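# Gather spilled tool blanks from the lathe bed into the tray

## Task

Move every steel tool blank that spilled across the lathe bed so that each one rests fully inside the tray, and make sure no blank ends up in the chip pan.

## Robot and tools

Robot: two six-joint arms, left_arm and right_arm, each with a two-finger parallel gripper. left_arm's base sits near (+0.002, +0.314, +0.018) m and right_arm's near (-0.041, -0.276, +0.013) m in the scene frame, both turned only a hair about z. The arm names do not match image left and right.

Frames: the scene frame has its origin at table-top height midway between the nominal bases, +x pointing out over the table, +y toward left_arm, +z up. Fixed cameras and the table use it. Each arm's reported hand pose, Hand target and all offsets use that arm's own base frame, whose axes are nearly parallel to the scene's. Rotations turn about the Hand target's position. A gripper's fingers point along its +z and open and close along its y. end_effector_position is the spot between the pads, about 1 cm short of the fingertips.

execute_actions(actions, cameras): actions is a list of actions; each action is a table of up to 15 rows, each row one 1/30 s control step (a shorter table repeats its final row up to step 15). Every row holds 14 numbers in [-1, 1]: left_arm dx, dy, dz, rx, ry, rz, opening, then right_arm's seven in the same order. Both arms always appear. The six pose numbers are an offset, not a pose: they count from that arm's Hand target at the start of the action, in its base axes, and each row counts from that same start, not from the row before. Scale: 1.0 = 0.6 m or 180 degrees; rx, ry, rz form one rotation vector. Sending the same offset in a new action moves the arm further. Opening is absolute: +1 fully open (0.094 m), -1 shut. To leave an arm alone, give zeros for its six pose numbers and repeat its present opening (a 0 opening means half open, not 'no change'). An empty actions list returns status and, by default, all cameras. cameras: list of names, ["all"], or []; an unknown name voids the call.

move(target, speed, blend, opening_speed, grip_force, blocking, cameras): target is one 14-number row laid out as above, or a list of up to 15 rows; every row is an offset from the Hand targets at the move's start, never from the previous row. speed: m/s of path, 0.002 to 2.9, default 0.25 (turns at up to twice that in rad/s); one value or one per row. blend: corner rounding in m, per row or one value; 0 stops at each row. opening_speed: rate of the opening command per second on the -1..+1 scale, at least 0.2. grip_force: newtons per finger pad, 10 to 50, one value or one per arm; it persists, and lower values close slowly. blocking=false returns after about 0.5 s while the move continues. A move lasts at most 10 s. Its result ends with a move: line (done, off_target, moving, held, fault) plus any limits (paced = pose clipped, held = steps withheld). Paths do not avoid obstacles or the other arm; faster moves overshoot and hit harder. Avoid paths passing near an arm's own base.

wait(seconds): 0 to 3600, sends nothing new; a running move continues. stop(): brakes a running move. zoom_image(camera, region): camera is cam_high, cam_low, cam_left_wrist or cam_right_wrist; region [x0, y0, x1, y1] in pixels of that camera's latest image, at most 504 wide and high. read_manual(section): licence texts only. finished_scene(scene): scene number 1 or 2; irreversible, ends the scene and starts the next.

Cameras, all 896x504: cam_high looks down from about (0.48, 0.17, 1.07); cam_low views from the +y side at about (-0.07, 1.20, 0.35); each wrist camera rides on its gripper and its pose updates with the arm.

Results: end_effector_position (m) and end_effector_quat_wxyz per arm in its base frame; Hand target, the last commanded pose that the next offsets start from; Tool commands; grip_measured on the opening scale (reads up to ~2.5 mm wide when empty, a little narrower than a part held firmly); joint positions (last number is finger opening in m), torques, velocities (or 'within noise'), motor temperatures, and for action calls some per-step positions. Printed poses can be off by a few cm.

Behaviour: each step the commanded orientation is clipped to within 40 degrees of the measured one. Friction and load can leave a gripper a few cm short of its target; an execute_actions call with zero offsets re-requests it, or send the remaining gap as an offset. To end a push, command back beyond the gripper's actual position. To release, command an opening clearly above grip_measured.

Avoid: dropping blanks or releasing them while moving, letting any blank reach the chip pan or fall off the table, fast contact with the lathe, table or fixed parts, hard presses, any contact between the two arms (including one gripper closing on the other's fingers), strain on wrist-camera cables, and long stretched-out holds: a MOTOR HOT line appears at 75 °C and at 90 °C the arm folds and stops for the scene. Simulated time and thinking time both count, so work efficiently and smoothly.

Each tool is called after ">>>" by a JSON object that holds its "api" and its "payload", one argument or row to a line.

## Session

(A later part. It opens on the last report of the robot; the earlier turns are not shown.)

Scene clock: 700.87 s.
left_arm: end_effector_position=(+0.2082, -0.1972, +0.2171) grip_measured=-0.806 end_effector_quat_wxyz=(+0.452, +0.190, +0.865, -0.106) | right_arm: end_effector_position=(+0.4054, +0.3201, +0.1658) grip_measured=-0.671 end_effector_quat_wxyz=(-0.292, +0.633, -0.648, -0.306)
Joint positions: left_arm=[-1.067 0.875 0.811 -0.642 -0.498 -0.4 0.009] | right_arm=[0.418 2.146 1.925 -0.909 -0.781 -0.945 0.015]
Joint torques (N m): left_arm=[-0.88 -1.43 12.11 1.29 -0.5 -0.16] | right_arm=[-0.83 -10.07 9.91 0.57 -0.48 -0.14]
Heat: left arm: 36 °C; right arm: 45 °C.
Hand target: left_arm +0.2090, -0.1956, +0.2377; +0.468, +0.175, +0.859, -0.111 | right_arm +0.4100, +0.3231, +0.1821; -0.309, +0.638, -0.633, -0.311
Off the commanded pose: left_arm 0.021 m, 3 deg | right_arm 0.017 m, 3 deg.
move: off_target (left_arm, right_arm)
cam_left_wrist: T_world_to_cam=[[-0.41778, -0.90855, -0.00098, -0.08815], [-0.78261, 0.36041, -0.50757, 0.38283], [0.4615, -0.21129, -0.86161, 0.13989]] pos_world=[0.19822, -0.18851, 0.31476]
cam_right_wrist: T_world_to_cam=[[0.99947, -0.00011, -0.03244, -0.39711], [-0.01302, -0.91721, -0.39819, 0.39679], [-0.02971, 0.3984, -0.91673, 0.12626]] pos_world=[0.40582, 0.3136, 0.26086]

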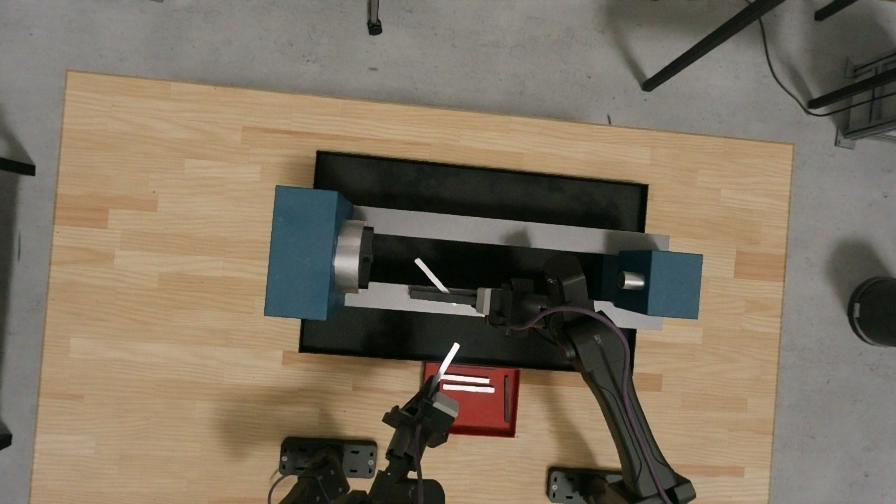

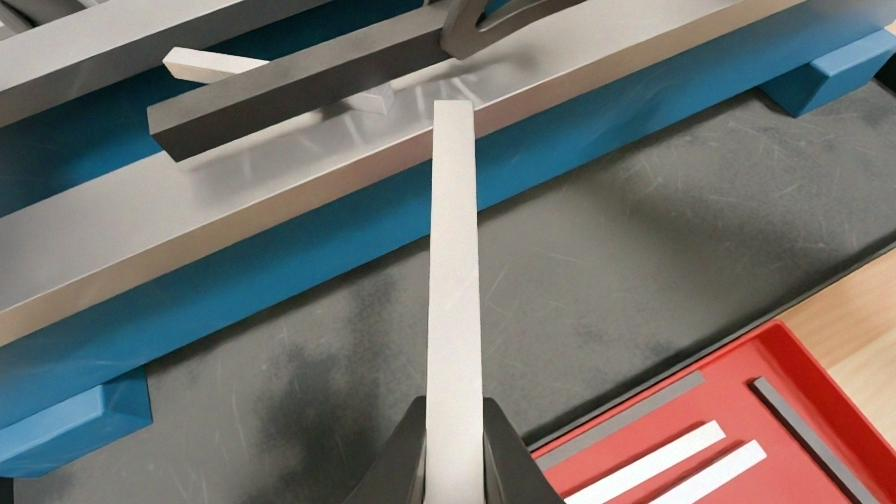

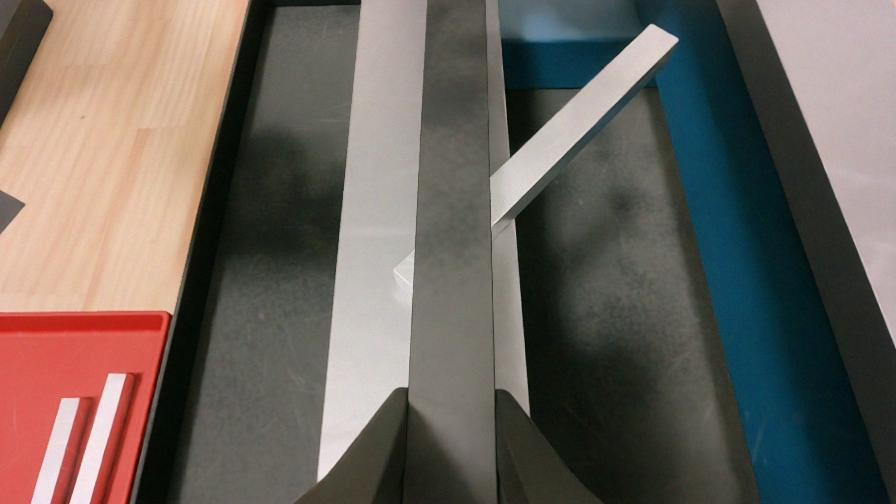

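>>> {"api": "move", "payload": {
  "target": [
    [-0.02,0.0,0.06,0.005,-0.005,-0.1,-1, -0.012,0.01,0,0,0,0,-1],
    [-0.08,-0.05,0.06,0.0265,-0.0274,-0.3655,-1, -0.0242,0.0207,0,0,0,0,-1],
    [-0.1042,-0.0998,-0.2212,0.0265,-0.0274,-0.3655,-1, -0.0242,0.0207,0,0,0,0,-1]
  ],
  "speed": [0.1,0.15,0.15],
  "blend": [0.02,0.04,0],
  "cameras": ["cam_high","cam_left_wrist","cam_right_wrist"]
}}

Scene clock: 741.63 s.
left_arm: end_effector_position=(+0.1471, -0.2493, +0.1007) grip_measured=-0.806 end_effector_quat_wxyz=(+0.344, +0.632, +0.625, -0.303) | right_arm: end_effector_position=(+0.4002, +0.3270, +0.1659) grip_measured=-0.671 end_effector_quat_wxyz=(-0.286, +0.630, -0.651, -0.312)
Joint positions: left_arm=[-0.644 1.055 0.446 -0.225 0.67 0.669 0.009] | right_arm=[0.435 2.146 1.925 -0.907 -0.781 -0.918 0.015]
Joint torques (N m): left_arm=[-0.96 -1.65 6.37 1.8 0.32 -0.12] | right_arm=[0.92 -12.93 4.63 1.25 -0.33 0.07]
Heat: left arm: 35 °C; right arm: 45 °C.
Hand target: left_arm +0.1465, -0.2554, +0.1049; +0.360, +0.636, +0.610, -0.306 | right_arm +0.3955, +0.3356, +0.1821; -0.309, +0.638, -0.633, -0.311
Off the commanded pose: left_arm 0.007 m, 3 deg | right_arm 0.019 m, 3 deg.
move: off_target (left_arm, right_arm)
cam_left_wrist: T_world_to_cam=[[-0.99731, -0.02699, -0.06812, 0.15069], [0.01032, 0.8687, -0.49523, 0.30352], [0.07255, -0.4946, -0.86609, 0.04392]] pos_world=[0.14397, -0.23788, 0.19861]
cam_right_wrist: T_world_to_cam=[[0.9987, 0.00004, -0.05097, -0.38858], [-0.02028, -0.91712, -0.3981, 0.40599], [-0.04676, 0.39862, -0.91592, 0.13011]] pos_world=[0.40239, 0.32049, 0.26099]

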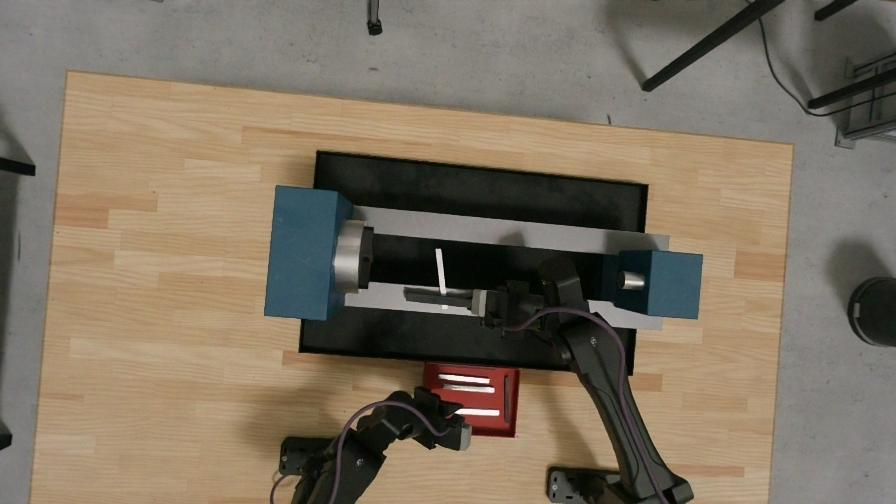

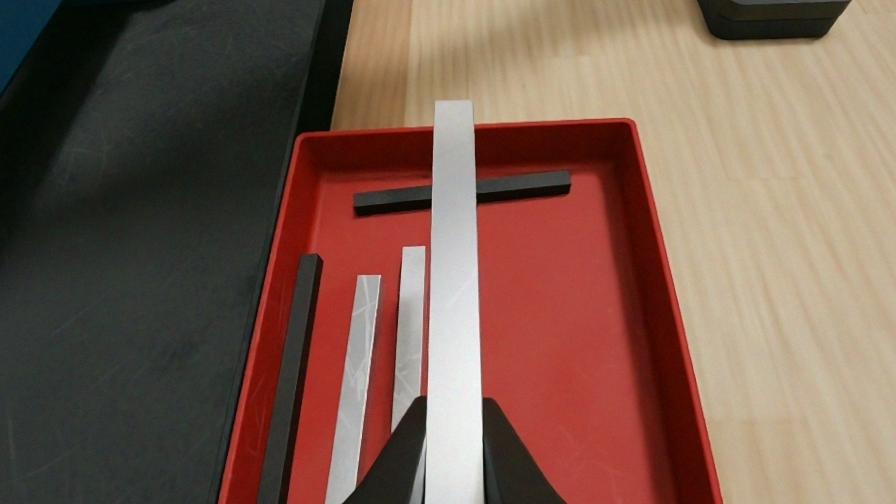

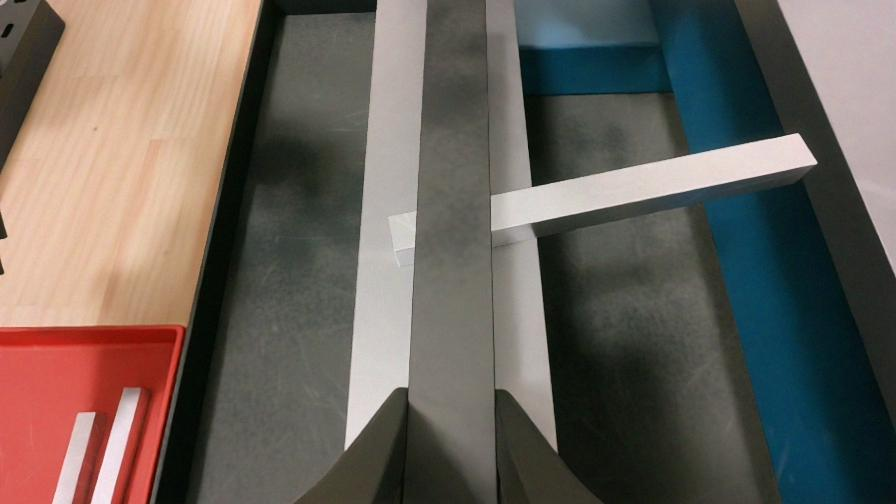

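>>> {"api": "move", "payload": {
  "target": [
    [0,-0.004,-0.03,0,0,0,-1, 0,0,0,0,0,0,-1],
    [0,-0.0107,-0.1183,0,0,0,-1, 0,0,0,0,0,0,-1],
    [0,-0.0107,-0.1183,0,0,0,-0.64, 0,0,0,0,0,0,-1],
    [0,0.0,0.1,0,0,0,-0.64, 0,0,0,0,0,0,-1]
  ],
  "speed": [0.1,0.07,0.07,0.15],
  "blend": [0.01,0,0,0],
  "opening_speed": 1.0,
  "cameras": ["cam_high","cam_left_wrist"]
}}

>>> {"api": "zoom_image", "payload": {
  "camera": "cam_high",
  "region": [370, 200, 610, 380]
}}

Scene clock: 764.37 s.
left_arm: end_effector_position=(+0.1470, -0.2534, +0.1517) grip_measured=-0.642 end_effector_quat_wxyz=(+0.357, +0.631, +0.620, -0.300) | right_arm: end_effector_position=(+0.4002, +0.3270, +0.1659) grip_measured=-0.671 end_effector_quat_wxyz=(-0.286, +0.630, -0.651, -0.312)
Joint positions: left_arm=[-0.665 0.977 0.603 -0.418 0.654 0.646 0.017] | right_arm=[0.435 2.146 1.925 -0.907 -0.781 -0.918 0.015]
Joint torques (N m): left_arm=[0.83 -1.36 11.54 1.01 0.42 0.11] | right_arm=[0.88 -12.93 4.71 1.2 -0.32 0.08]
Heat: left arm: 36 °C; right arm: 48 °C.
Hand target: left_arm +0.1465, -0.2554, +0.1649; +0.360, +0.636, +0.610, -0.306 | right_arm +0.3955, +0.3356, +0.1821; -0.309, +0.638, -0.633, -0.311
Off the commanded pose: left_arm 0.013 m, 2 deg | right_arm 0.019 m, 3 deg.
move: off_target (left_arm); blend cut to 0.0092 m at target 1
cam_left_wrist: T_world_to_cam=[[-0.99552, -0.03166, -0.08905, 0.15568], [0.01822, 0.8603, -0.50946, 0.33129], [0.09274, -0.5088, -0.85587, 0.07791]] pos_world=[0.14172, -0.24044, 0.24932]

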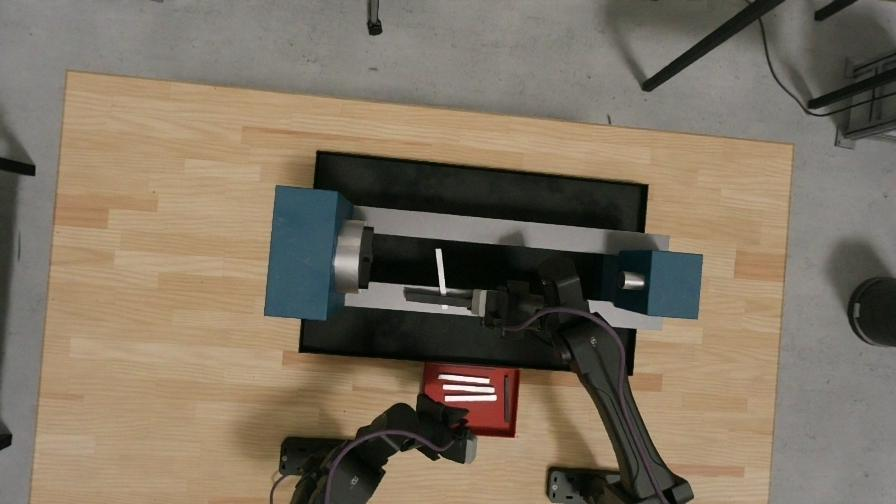

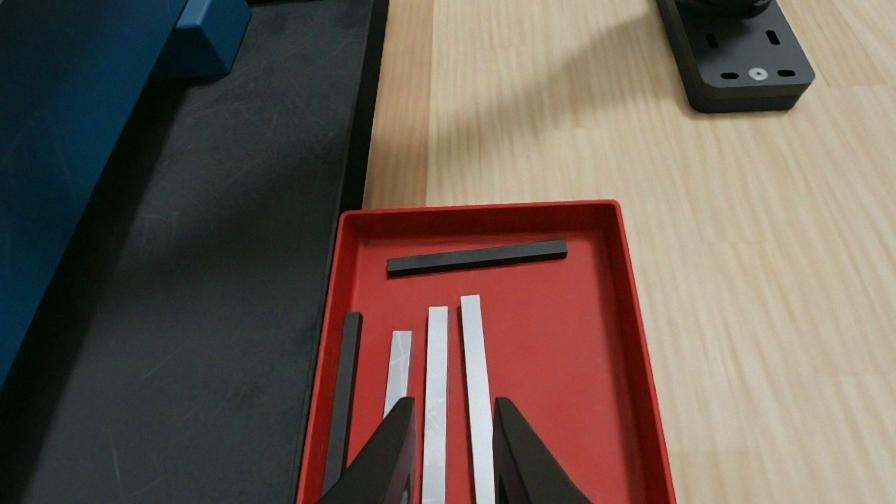

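Scaled by 2.100 from the camera's image (finer frame: 1280x720).

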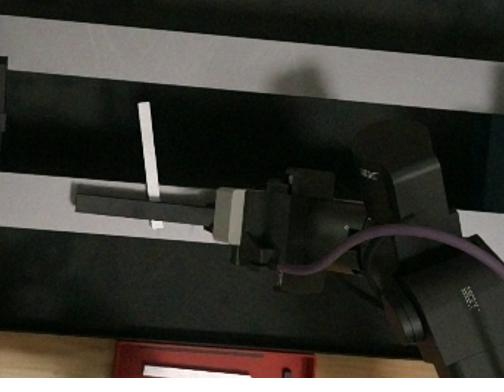

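>>> {"api": "move", "payload": {
  "target": [
    [0.04,0.03,0.13,-0.02,-0.01,0.1,-0.5, 0,0,0,0,0,0,-1],
    [0.2758,0.0457,0.0835,-0.1472,-0.0769,0.5482,-0.4, 0,0,0,0,0,0,-1]
  ],
  "speed": 0.2,
  "blend": [0.04,0],
  "cameras": ["cam_left_wrist","cam_right_wrist"]
}}

Scene clock: 783.07 s.
left_arm: end_effector_position=(+0.3081, -0.2284, +0.2035) grip_measured=-0.402 end_effector_quat_wxyz=(+0.639, -0.080, +0.765, +0.022) | right_arm: end_effector_position=(+0.4002, +0.3270, +0.1659) grip_measured=-0.671 end_effector_quat_wxyz=(-0.286, +0.630, -0.651, -0.312)
Joint positions: left_arm=[-1.092 1.486 0.791 0.185 -1.186 -0.547 0.028] | right_arm=[0.435 2.146 1.925 -0.907 -0.781 -0.918 0.015]
Joint torques (N m): left_arm=[0.88 -4.07 10.65 1.2 -0.59 -0.17] | right_arm=[0.94 -12.98 4.62 1.22 -0.32 0.07]
Heat: left arm: 36 °C; right arm: 50 °C.
Hand target: left_arm +0.3120, -0.2280, +0.2150; +0.646, -0.102, +0.756, +0.024 | right_arm +0.3955, +0.3356, +0.1821; -0.309, +0.638, -0.633, -0.311
Off the commanded pose: left_arm 0.012 m, 3 deg | right_arm 0.019 m, 3 deg.
move: off_target (left_arm); target 2's new opening was sent with left_arm's hand 0.012 m and 3 deg from that target
cam_left_wrist: T_world_to_cam=[[0.16267, -0.98481, 0.06078, -0.28364], [-0.56326, -0.14327, -0.81376, 0.34511], [0.81011, 0.09814, -0.57801, -0.01888]] pos_world=[0.25582, -0.22803, 0.28716]
cam_right_wrist: T_world_to_cam=[[0.9987, 0.00004, -0.05097, -0.38858], [-0.02028, -0.91712, -0.3981, 0.40599], [-0.04676, 0.39862, -0.91592, 0.13011]] pos_world=[0.40239, 0.32049, 0.26099]

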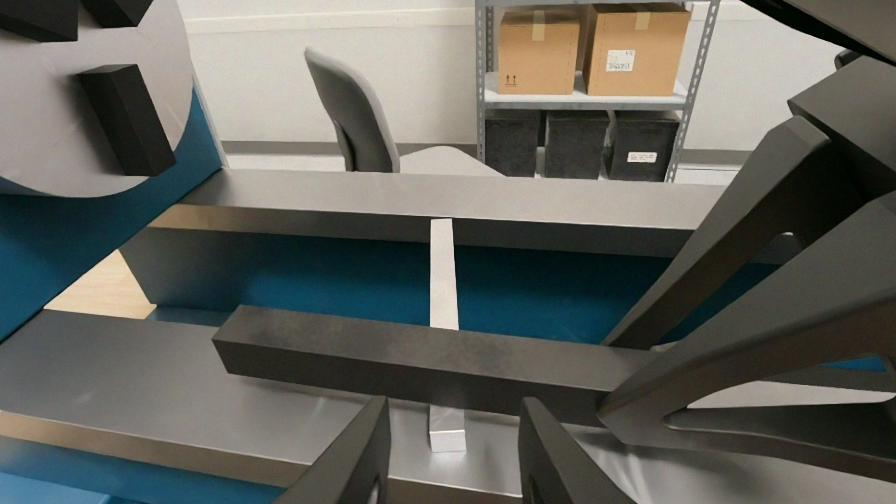

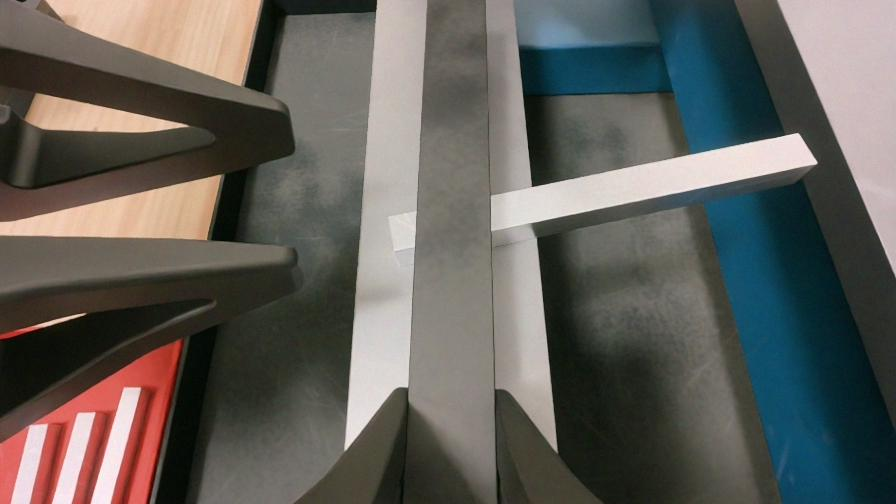

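>>> {"api": "zoom_image", "payload": {
  "camera": "cam_left_wrist",
  "region": [370, 370, 540, 504]
}}

>>> {"api": "zoom_image", "payload": {
  "camera": "cam_right_wrist",
  "region": [180, 60, 520, 320]
}}

Scaled by 2.965 from the camera's image (finer frame: 1280x720).

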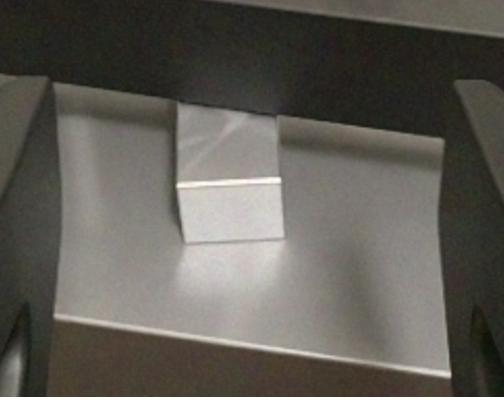

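Scaled by 1.482 from the camera's image (finer frame: 1280x720).

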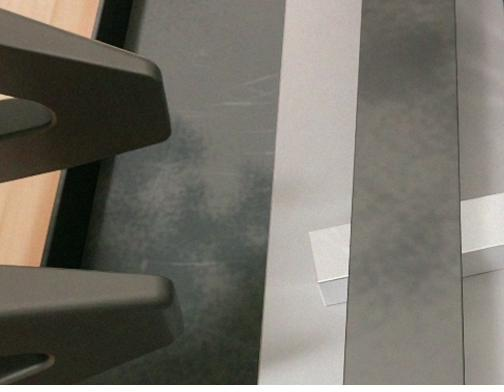

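>>> {"api": "move", "payload": {
  "target": [0.0215,0.003,-0.0393,-0.0127,0.0765,0,-0.47, 0,0,0,0,0,0,-1],
  "speed": 0.1,
  "cameras": ["cam_left_wrist","cam_right_wrist"]
}}

>>> {"api": "zoom_image", "payload": {
  "camera": "cam_left_wrist",
  "region": [360, 300, 560, 504]
}}

Scene clock: 859.83 s.
left_arm: end_effector_position=(+0.3214, -0.2239, +0.1838) grip_measured=-0.468 end_effector_quat_wxyz=(+0.549, -0.102, +0.830, +0.023) | right_arm: end_effector_position=(+0.4002, +0.3270, +0.1659) grip_measured=-0.671 end_effector_quat_wxyz=(-0.286, +0.630, -0.651, -0.312)
Joint positions: left_arm=[-1.012 1.529 0.989 -0.304 -1.011 -0.842 0.025] | right_arm=[0.435 2.146 1.925 -0.907 -0.781 -0.918 0.015]
Joint torques (N m): left_arm=[0.85 -4.52 10.89 0.85 -0.42 -0.16] | right_arm=[0.88 -13.03 4.71 1.22 -0.34 0.1]
Motor temperatures (°C): left_arm=[27 26 36 33 25 26 28] | right_arm=[26 52 37 33 26 24 29]
Heat: left arm: 36 °C; right arm: 52 °C.
Hand target: left_arm +0.3249, -0.2262, +0.1915; +0.548, -0.111, +0.829, +0.021 | right_arm +0.3955, +0.3356, +0.1821; -0.309, +0.638, -0.633, -0.311
Off the commanded pose: left_arm 0.009 m, 1 deg | right_arm 0.019 m, 3 deg.
move: done
cam_left_wrist: T_world_to_cam=[[0.20428, -0.97682, 0.06401, -0.29231], [-0.72154, -0.19444, -0.66451, 0.34917], [0.66155, 0.08956, -0.74453, 0.03493]] pos_world=[0.28855, -0.22077, 0.27674]
cam_right_wrist: T_world_to_cam=[[0.9987, 0.00004, -0.05097, -0.38858], [-0.02028, -0.91712, -0.3981, 0.40599], [-0.04676, 0.39862, -0.91592, 0.13011]] pos_world=[0.40239, 0.32049, 0.26099]

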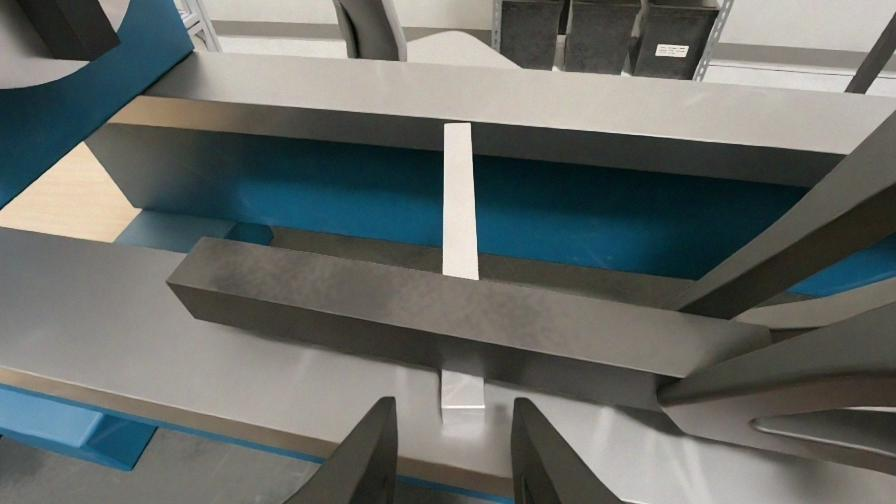

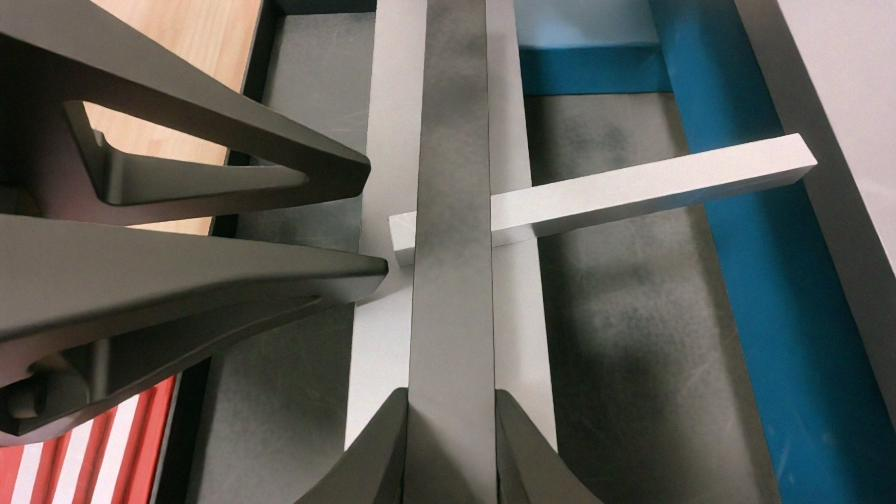

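Scaled by 2.471 from the camera's image (finer frame: 1280x720).

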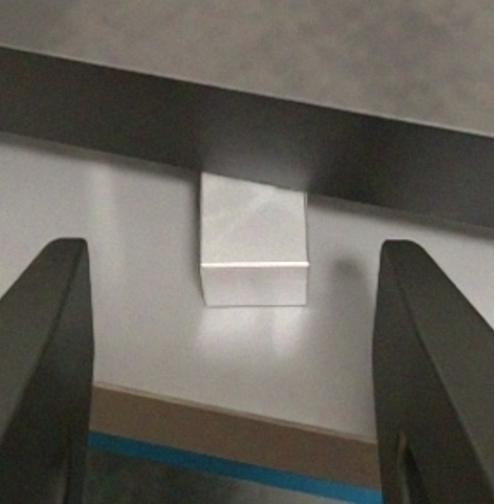

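>>> {"api": "move", "payload": {
  "target": [0.0098, -0.0013, -0.0125, 0, 0, 0, -0.47, 0, 0, 0, 0, 0, 0, -1],
  "speed": 0.05,
  "cameras": ["cam_left_wrist"]
}}

Scene clock: 907.00 s.
left_arm: end_effector_position=(+0.3227, -0.2247, +0.1778) grip_measured=-0.469 end_effector_quat_wxyz=(+0.545, -0.100, +0.832, +0.027) | right_arm: end_effector_position=(+0.4002, +0.3270, +0.1659) grip_measured=-0.671 end_effector_quat_wxyz=(-0.286, +0.630, -0.651, -0.312)
Joint positions: left_arm=[-1.009 1.546 0.989 -0.301 -1.006 -0.843 0.025] | right_arm=[0.435 2.146 1.925 -0.907 -0.781 -0.918 0.015]
Joint torques (N m): left_arm=[0.92 -4.31 9.76 1.23 -0.37 0.05] | right_arm=[0.91 -12.88 4.59 1.21 -0.33 0.08]
Heat: left arm: 38 °C; right arm: 53 °C.
Hand target: left_arm +0.3308, -0.2270, +0.1840; +0.548, -0.111, +0.829, +0.021 | right_arm +0.3955, +0.3356, +0.1821; -0.309, +0.638, -0.633, -0.311
Off the commanded pose: left_arm 0.010 m, 2 deg | right_arm 0.019 m, 3 deg.
move: done
cam_left_wrist: T_world_to_cam=[[0.20556, -0.97717, 0.05366, -0.29172], [-0.72805, -0.18934, -0.65886, 0.34817], [0.65398, 0.09636, -0.75035, 0.03469]] pos_world=[0.29076, -0.22248, 0.27108]

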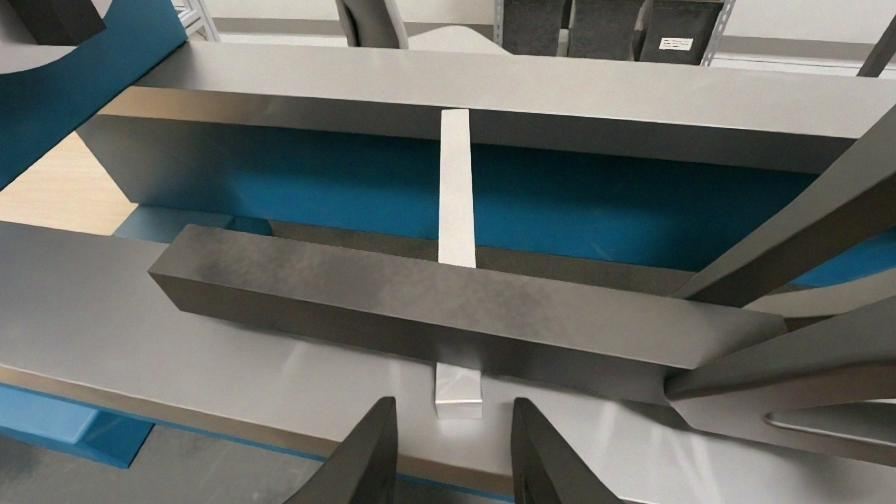

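>>> {"api": "zoom_image", "payload": {
  "camera": "cam_left_wrist",
  "region": [360, 340, 580, 464]
}}

Scaled by 2.291 from the camera's image (finer frame: 1280x720).

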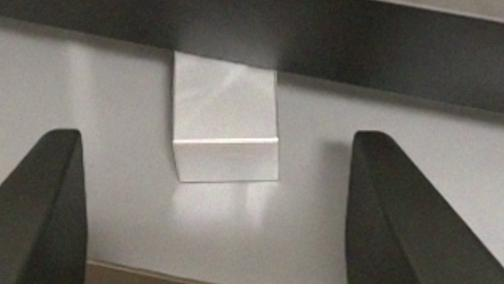

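>>> {"api": "move", "payload": {
  "target": [0.006, 0.0005, 0, 0, 0, 0, -0.47, 0, 0, 0, 0, 0, 0, -1],
  "speed": 0.05,
  "cameras": ["cam_left_wrist"]
}}

>>> {"api": "zoom_image", "payload": {
  "camera": "cam_left_wrist",
  "region": [360, 340, 580, 464]
}}

Scene clock: 928.87 s.
left_arm: end_effector_position=(+0.3270, -0.2214, +0.1780) grip_measured=-0.469 end_effector_quat_wxyz=(+0.546, -0.105, +0.831, +0.029) | right_arm: end_effector_position=(+0.4002, +0.3270, +0.1659) grip_measured=-0.671 end_effector_quat_wxyz=(-0.286, +0.630, -0.651, -0.312)
Joint positions: left_arm=[-0.994 1.549 0.989 -0.289 -1.005 -0.836 0.025] | right_arm=[0.435 2.146 1.925 -0.907 -0.781 -0.918 0.015]
Joint torques (N m): left_arm=[0.83 -4.23 9.96 1.27 -0.32 0.08] | right_arm=[0.92 -13 4.74 1.21 -0.33 0.09]
Heat: left arm: 37 °C; right arm: 54 °C.
Hand target: left_arm +0.3344, -0.2267, +0.1840; +0.548, -0.111, +0.829, +0.021 | right_arm +0.3955, +0.3356, +0.1821; -0.309, +0.638, -0.633, -0.311
Off the commanded pose: left_arm 0.011 m, 1 deg | right_arm 0.019 m, 3 deg.
move: off_target (left_arm)
cam_left_wrist: T_world_to_cam=[[0.21639, -0.97472, 0.05564, -0.29265], [-0.72406, -0.19845, -0.66057, 0.34909], [0.65491, 0.10266, -0.7487, 0.03245]] pos_world=[0.29484, -0.21931, 0.27117]

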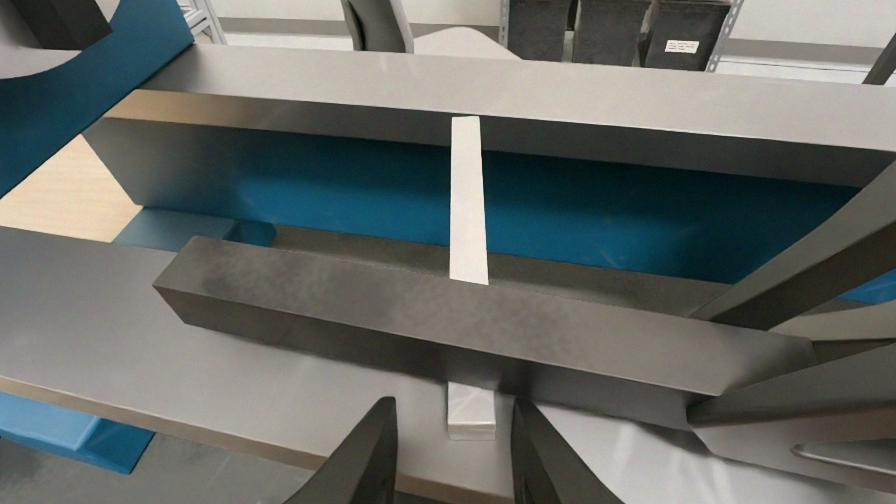

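Scaled by 2.291 from the camera's image (finer frame: 1280x720).

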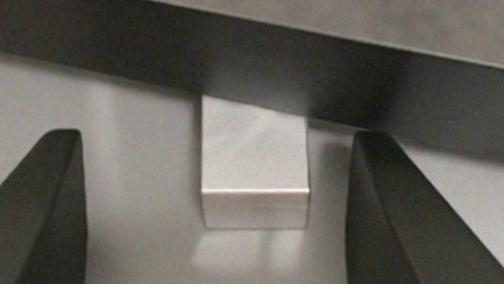

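>>> {"api": "move", "payload": {
  "target": [-0.0005, -0.006, 0, 0, 0, 0, -0.47, 0, 0, 0, 0, 0, 0, -1],
  "speed": 0.05,
  "cameras": ["cam_left_wrist"]
}}

>>> {"api": "zoom_image", "payload": {
  "camera": "cam_left_wrist",
  "region": [360, 340, 580, 464]
}}

Scene clock: 941.80 s.
left_arm: end_effector_position=(+0.3286, -0.2238, +0.1780) grip_measured=-0.469 end_effector_quat_wxyz=(+0.546, -0.105, +0.831, +0.029) | right_arm: end_effector_position=(+0.4010, +0.3269, +0.1658) grip_measured=-0.671 end_effector_quat_wxyz=(-0.287, +0.630, -0.651, -0.310)
Joint positions: left_arm=[-0.994 1.56 1 -0.289 -1.005 -0.836 0.025] | right_arm=[0.435 2.146 1.925 -0.904 -0.778 -0.918 0.015]
Joint torques (N m): left_arm=[0.14 -4.25 10.28 1.17 -0.37 -0.03] | right_arm=[0.94 -12.98 4.6 1.19 -0.35 0.09]
Heat: left arm: 37 °C; right arm: 54 °C.
Hand target: left_arm +0.3341, -0.2303, +0.1840; +0.548, -0.111, +0.829, +0.021 | right_arm +0.3955, +0.3356, +0.1821; -0.309, +0.638, -0.633, -0.311
Off the commanded pose: left_arm 0.010 m, 1 deg | right_arm 0.019 m, 3 deg.
move: done
cam_left_wrist: T_world_to_cam=[[0.21639, -0.97472, 0.05564, -0.29531], [-0.72406, -0.19845, -0.66057, 0.3497], [0.65491, 0.10266, -0.7487, 0.03171]] pos_world=[0.29634, -0.22171, 0.27117]

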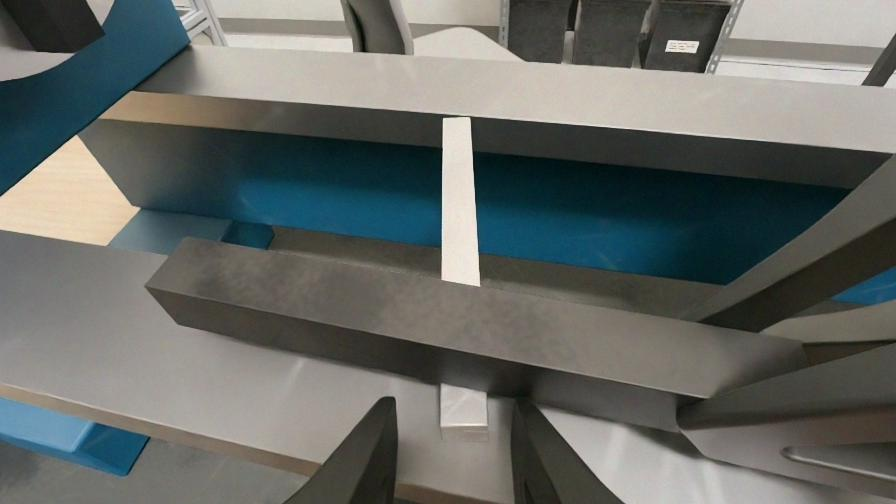

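Scaled by 2.291 from the camera's image (finer frame: 1280x720).

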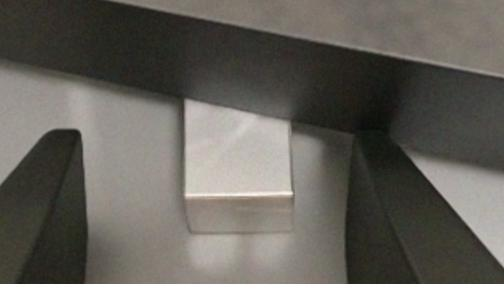

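>>> {"api": "move", "payload": {
  "target": [-0.002, -0.0015, 0, 0, 0, 0, -1, 0, 0, 0, 0, 0, 0, -1],
  "speed": 0.05,
  "opening_speed": 0.6,
  "cameras": ["cam_left_wrist", "cam_high"]
}}

Scene clock: 947.67 s.
left_arm: end_effector_position=(+0.3282, -0.2252, +0.1775) grip_measured=-0.849 end_effector_quat_wxyz=(+0.545, -0.101, +0.831, +0.030) | right_arm: end_effector_position=(+0.4013, +0.3271, +0.1652) grip_measured=-0.671 end_effector_quat_wxyz=(-0.288, +0.630, -0.651, -0.310)
Joint positions: left_arm=[-0.997 1.563 1.001 -0.289 -1.005 -0.831 0.007] | right_arm=[0.435 2.146 1.922 -0.899 -0.778 -0.917 0.015]
Joint torques (N m): left_arm=[-0.29 -4.31 10.32 1.11 -0.4 -0.1] | right_arm=[0.85 -13 4.94 1.15 -0.34 0.08]
Heat: left arm: 37 °C; right arm: 54 °C.
Hand target: left_arm +0.3329, -0.2312, +0.1840; +0.548, -0.111, +0.829, +0.021 | right_arm +0.3955, +0.3356, +0.1821; -0.309, +0.638, -0.633, -0.311
Off the commanded pose: left_arm 0.010 m, 2 deg | right_arm 0.020 m, 3 deg.
move: done
cam_left_wrist: T_world_to_cam=[[0.2116, -0.97608, 0.04999, -0.29435], [-0.7261, -0.19123, -0.66046, 0.35107], [0.65422, 0.10346, -0.74919, 0.03217]] pos_world=[0.29615, -0.2235, 0.27069]
Images, in order (width x height): cam_high 896x504, cam_left_wrist 896x504.

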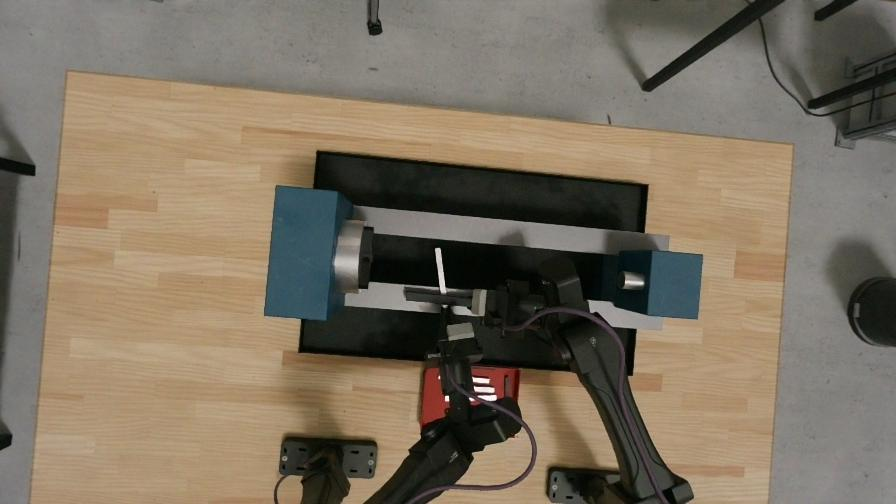

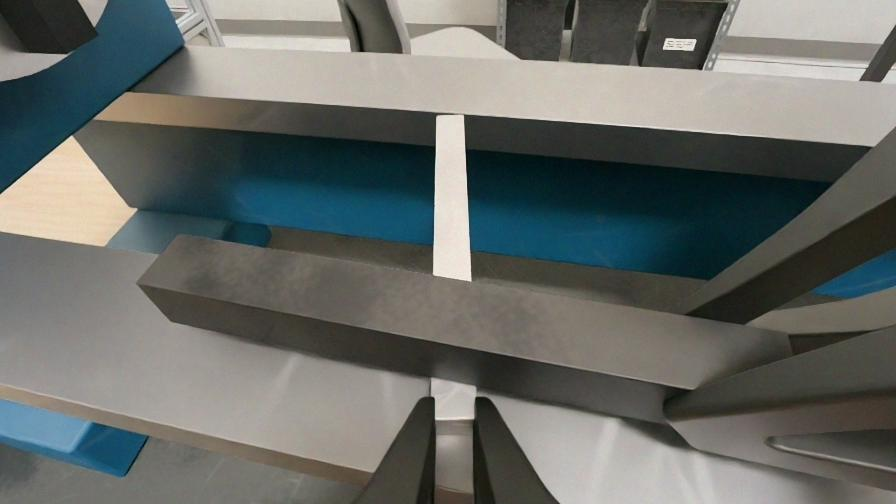

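>>> {"api": "move", "payload": {
  "target": [-0.05, -0.0092, 0, 0, 0, 0, -1, 0.014, -0.0077, 0, 0, 0, 0, -1],
  "speed": 0.05,
  "cameras": ["cam_left_wrist", "cam_high"]
}}

Scene clock: 963.77 s.
left_arm: end_effector_position=(+0.3087, -0.2310, +0.1763) grip_measured=-0.859 end_effector_quat_wxyz=(+0.550, -0.115, +0.827, +0.025) | right_arm: end_effector_position=(+0.3976, +0.3315, +0.1654) grip_measured=-0.671 end_effector_quat_wxyz=(-0.289, +0.638, -0.643, -0.310)
Joint positions: left_arm=[-1.066 1.563 1.005 -0.376 -1.06 -0.96 0.007] | right_arm=[0.446 2.146 1.922 -0.899 -0.78 -0.932 0.015]
Joint torques (N m): left_arm=[-1.58 -5.76 9.72 0.53 -0.47 -0.21] | right_arm=[-0.66 -11.07 8.14 0.8 -0.4 -0.08]
Heat: left arm: 36 °C; right arm: 54 °C.
Hand target: left_arm +0.3029, -0.2367, +0.1840; +0.548, -0.111, +0.829, +0.021 | right_arm +0.4039, +0.3309, +0.1821; -0.309, +0.638, -0.633, -0.311
Off the commanded pose: left_arm 0.011 m, 1 deg | right_arm 0.018 m, 3 deg.
move: off_target (left_arm, right_arm)
cam_left_wrist: T_world_to_cam=[[0.22723, -0.97099, 0.07453, -0.30379], [-0.71277, -0.21797, -0.66667, 0.32578], [0.66357, 0.09836, -0.74162, 0.03922]] pos_world=[0.27521, -0.22782, 0.26891]
Images, in order (width x height): cam_high 896x504, cam_left_wrist 896x504.

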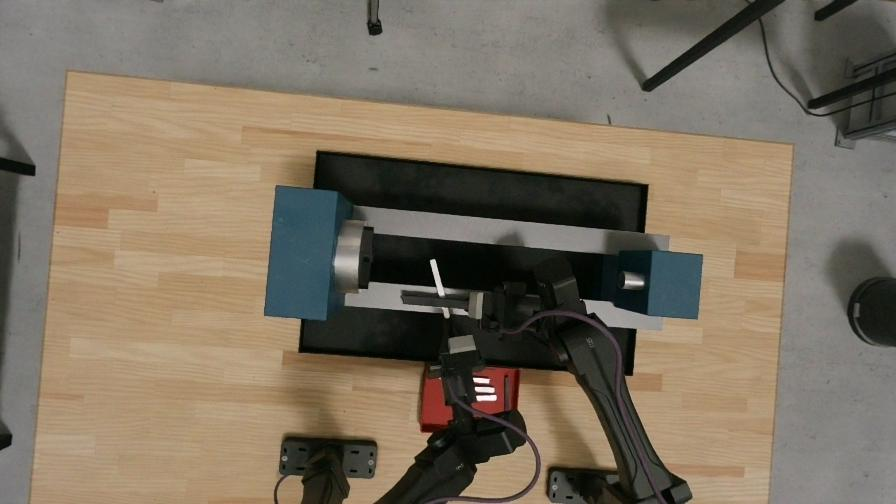

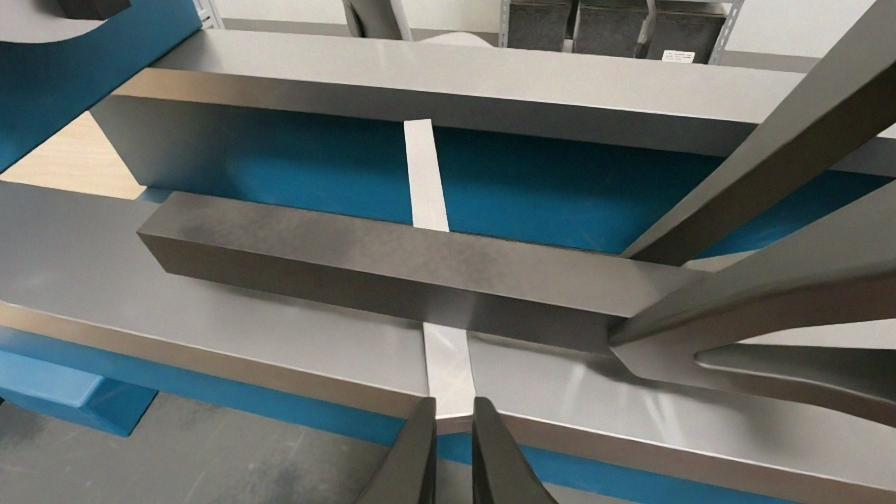

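>>> {"api": "move", "payload": {
  "target": [-0.042, -0.011, 0, 0, 0, 0, -1, 0, 0, 0, 0, 0, 0, -1],
  "speed": 0.05,
  "cameras": ["cam_left_wrist", "cam_high"]
}}

Scene clock: 978.43 s.
left_arm: end_effector_position=(+0.2817, -0.2375, +0.1756) grip_measured=-0.861 end_effector_quat_wxyz=(+0.546, -0.111, +0.830, +0.026) | right_arm: end_effector_position=(+0.3972, +0.3315, +0.1654) grip_measured=-0.671 end_effector_quat_wxyz=(-0.288, +0.638, -0.643, -0.311)
Joint positions: left_arm=[-1.155 1.563 1.031 -0.548 -1.098 -1.116 0.007] | right_arm=[0.446 2.146 1.922 -0.901 -0.781 -0.932 0.015]
Joint torques (N m): left_arm=[-1.46 -5.12 9.94 0.42 -0.57 -0.21] | right_arm=[-0.59 -11.06 8.2 0.83 -0.4 -0.1]
Heat: left arm: 37 °C; right arm: 53 °C.
Hand target: left_arm +0.2777, -0.2433, +0.1840; +0.548, -0.111, +0.829, +0.021 | right_arm +0.4039, +0.3309, +0.1821; -0.309, +0.638, -0.633, -0.311
Off the commanded pose: left_arm 0.011 m, 1 deg | right_arm 0.018 m, 3 deg.
move: off_target (left_arm)
cam_left_wrist: T_world_to_cam=[[0.22199, -0.97263, 0.06864, -0.30173], [-0.72057, -0.21107, -0.66047, 0.30747], [0.65688, 0.09716, -0.74771, 0.06]] pos_world=[0.24913, -0.23441, 0.26864]
Images, in order (width x height): cam_high 896x504, cam_left_wrist 896x504.

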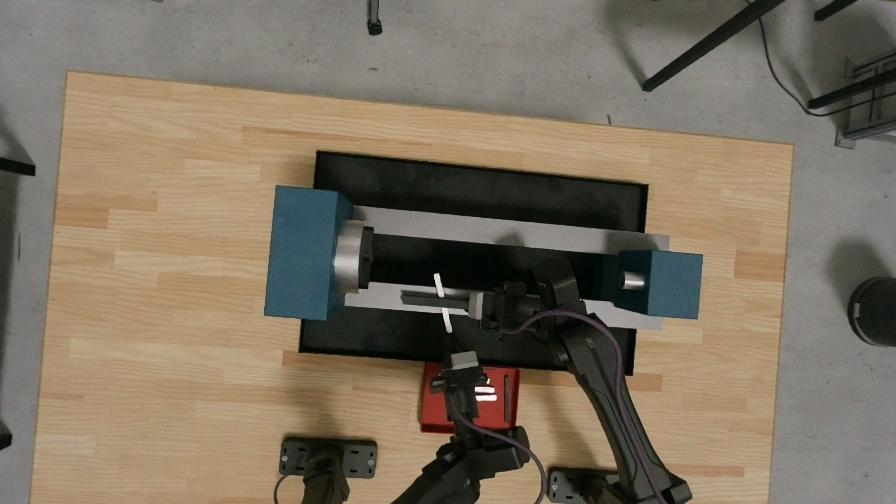

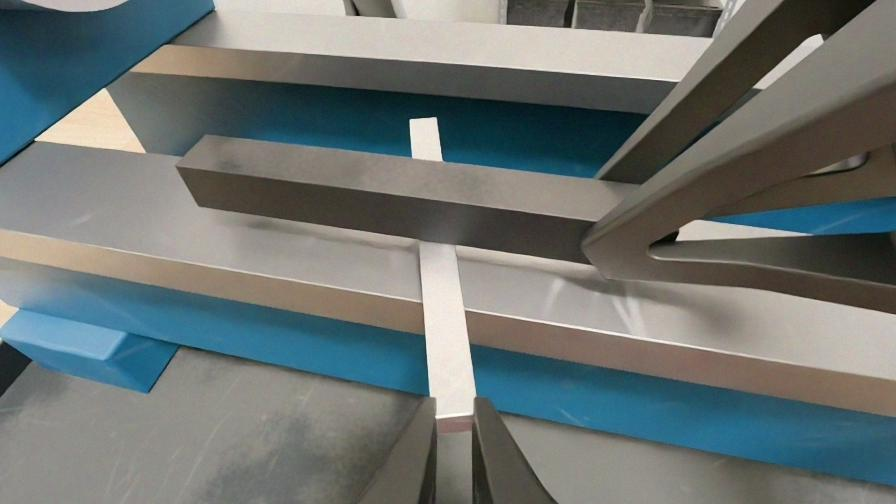

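>>> {"api": "move", "payload": {
  "target": [
    [0, 0, 0, 0, 0, 0, -0.55, 0, 0, 0, 0, 0, 0, -1],
    [0, 0, 0, 0, 0, 0.028, -0.5, 0, 0, 0, 0, 0, 0, -1]
  ],
  "speed": [0.05, 0.05],
  "opening_speed": 0.6,
  "cameras": ["cam_left_wrist"]
}}

Scene clock: 993.17 s.
left_arm: end_effector_position=(+0.2767, -0.2376, +0.1708) grip_measured=-0.502 end_effector_quat_wxyz=(+0.529, -0.143, +0.835, +0.046) | right_arm: end_effector_position=(+0.3973, +0.3314, +0.1652) grip_measured=-0.671 end_effector_quat_wxyz=(-0.288, +0.638, -0.643, -0.310)
Joint positions: left_arm=[-1.168 1.646 1.144 -0.778 -1.098 -1.328 0.023] | right_arm=[0.446 2.146 1.922 -0.901 -0.78 -0.932 0.015]
Joint torques (N m): left_arm=[-0.94 -4.88 10.13 0.34 -0.93 -0.16] | right_arm=[-0.66 -10.99 8.13 0.78 -0.43 -0.09]
Heat: left arm: 36 °C; right arm: 52 °C.
Hand target: left_arm +0.2777, -0.2433, +0.1840; +0.547, -0.148, +0.823, +0.045 | right_arm +0.4039, +0.3309, +0.1821; -0.309, +0.638, -0.633, -0.311
Off the commanded pose: left_arm 0.014 m, 3 deg | right_arm 0.018 m, 3 deg.
move: off_target (left_arm); target 2's new opening was sent with left_arm's hand 0.015 m and 3 deg from that target
cam_left_wrist: T_world_to_cam=[[0.29692, -0.9528, 0.06334, -0.31552], [-0.72703, -0.26858, -0.63189, 0.2839], [0.61908, 0.14157, -0.77246, 0.08486]] pos_world=[0.24755, -0.23639, 0.26493]

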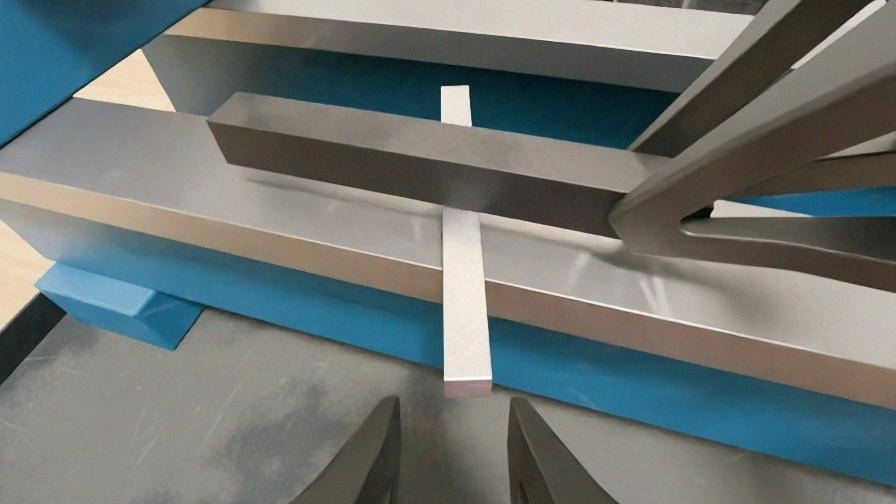

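>>> {"api": "move", "payload": {
  "target": [0.0355, 0.004, -0.006, 0, 0, 0, -0.5, 0, 0, 0, 0, 0, 0, -1],
  "speed": 0.06,
  "cameras": ["cam_left_wrist"]
}}

>>> {"api": "zoom_image", "payload": {
  "camera": "cam_left_wrist",
  "region": [360, 220, 580, 464]
}}

Scene clock: 1011.00 s.
left_arm: end_effector_position=(+0.2949, -0.2365, +0.1734) grip_measured=-0.502 end_effector_quat_wxyz=(+0.535, -0.139, +0.832, +0.053) | right_arm: end_effector_position=(+0.3973, +0.3314, +0.1652) grip_measured=-0.671 end_effector_quat_wxyz=(-0.288, +0.638, -0.643, -0.310)
Joint positions: left_arm=[-1.118 1.653 1.144 -0.679 -1.098 -1.213 0.023] | right_arm=[0.446 2.146 1.922 -0.901 -0.78 -0.932 0.015]
Joint torques (N m): left_arm=[0.49 -5.29 8.12 0.92 -0.72 0.07] | right_arm=[-0.58 -11.08 8.13 0.83 -0.4 -0.1]
Heat: left arm: 36 °C; right arm: 51 °C.
Hand target: left_arm +0.2990, -0.2409, +0.1804; +0.547, -0.148, +0.823, +0.045 | right_arm +0.4039, +0.3309, +0.1821; -0.309, +0.638, -0.633, -0.311
Off the commanded pose: left_arm 0.009 m, 2 deg | right_arm 0.018 m, 3 deg.
move: done
cam_left_wrist: T_world_to_cam=[[0.29736, -0.95341, 0.05086, -0.31816], [-0.71947, -0.25877, -0.64451, 0.30133], [0.62765, 0.15506, -0.7629, 0.0745]] pos_world=[0.26464, -0.23691, 0.26723]

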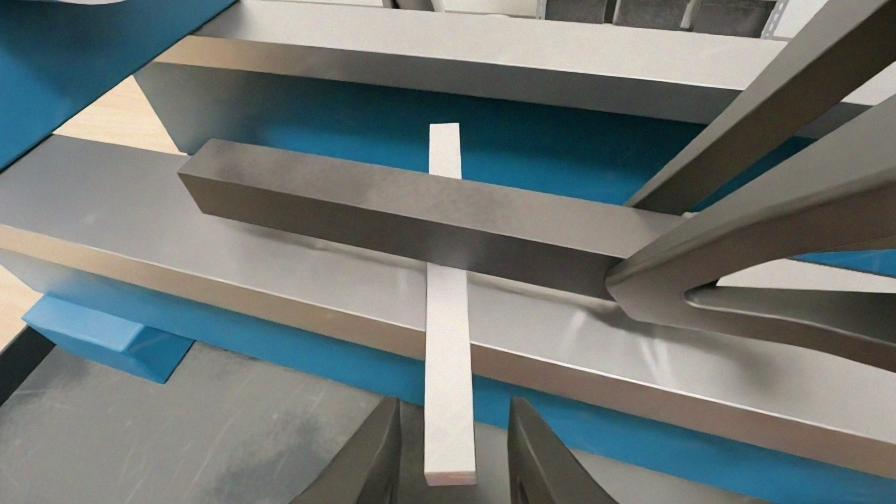

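Scaled by 2.066 from the camera's image (finer frame: 1280x720).

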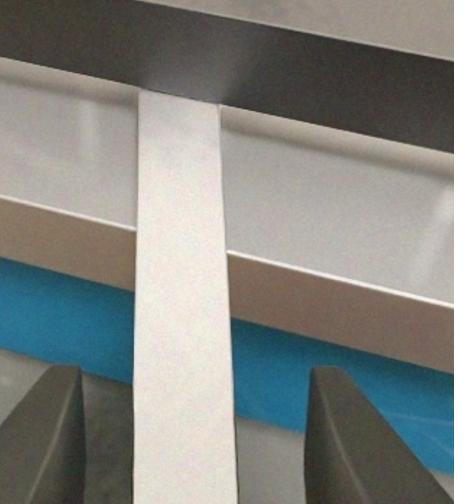

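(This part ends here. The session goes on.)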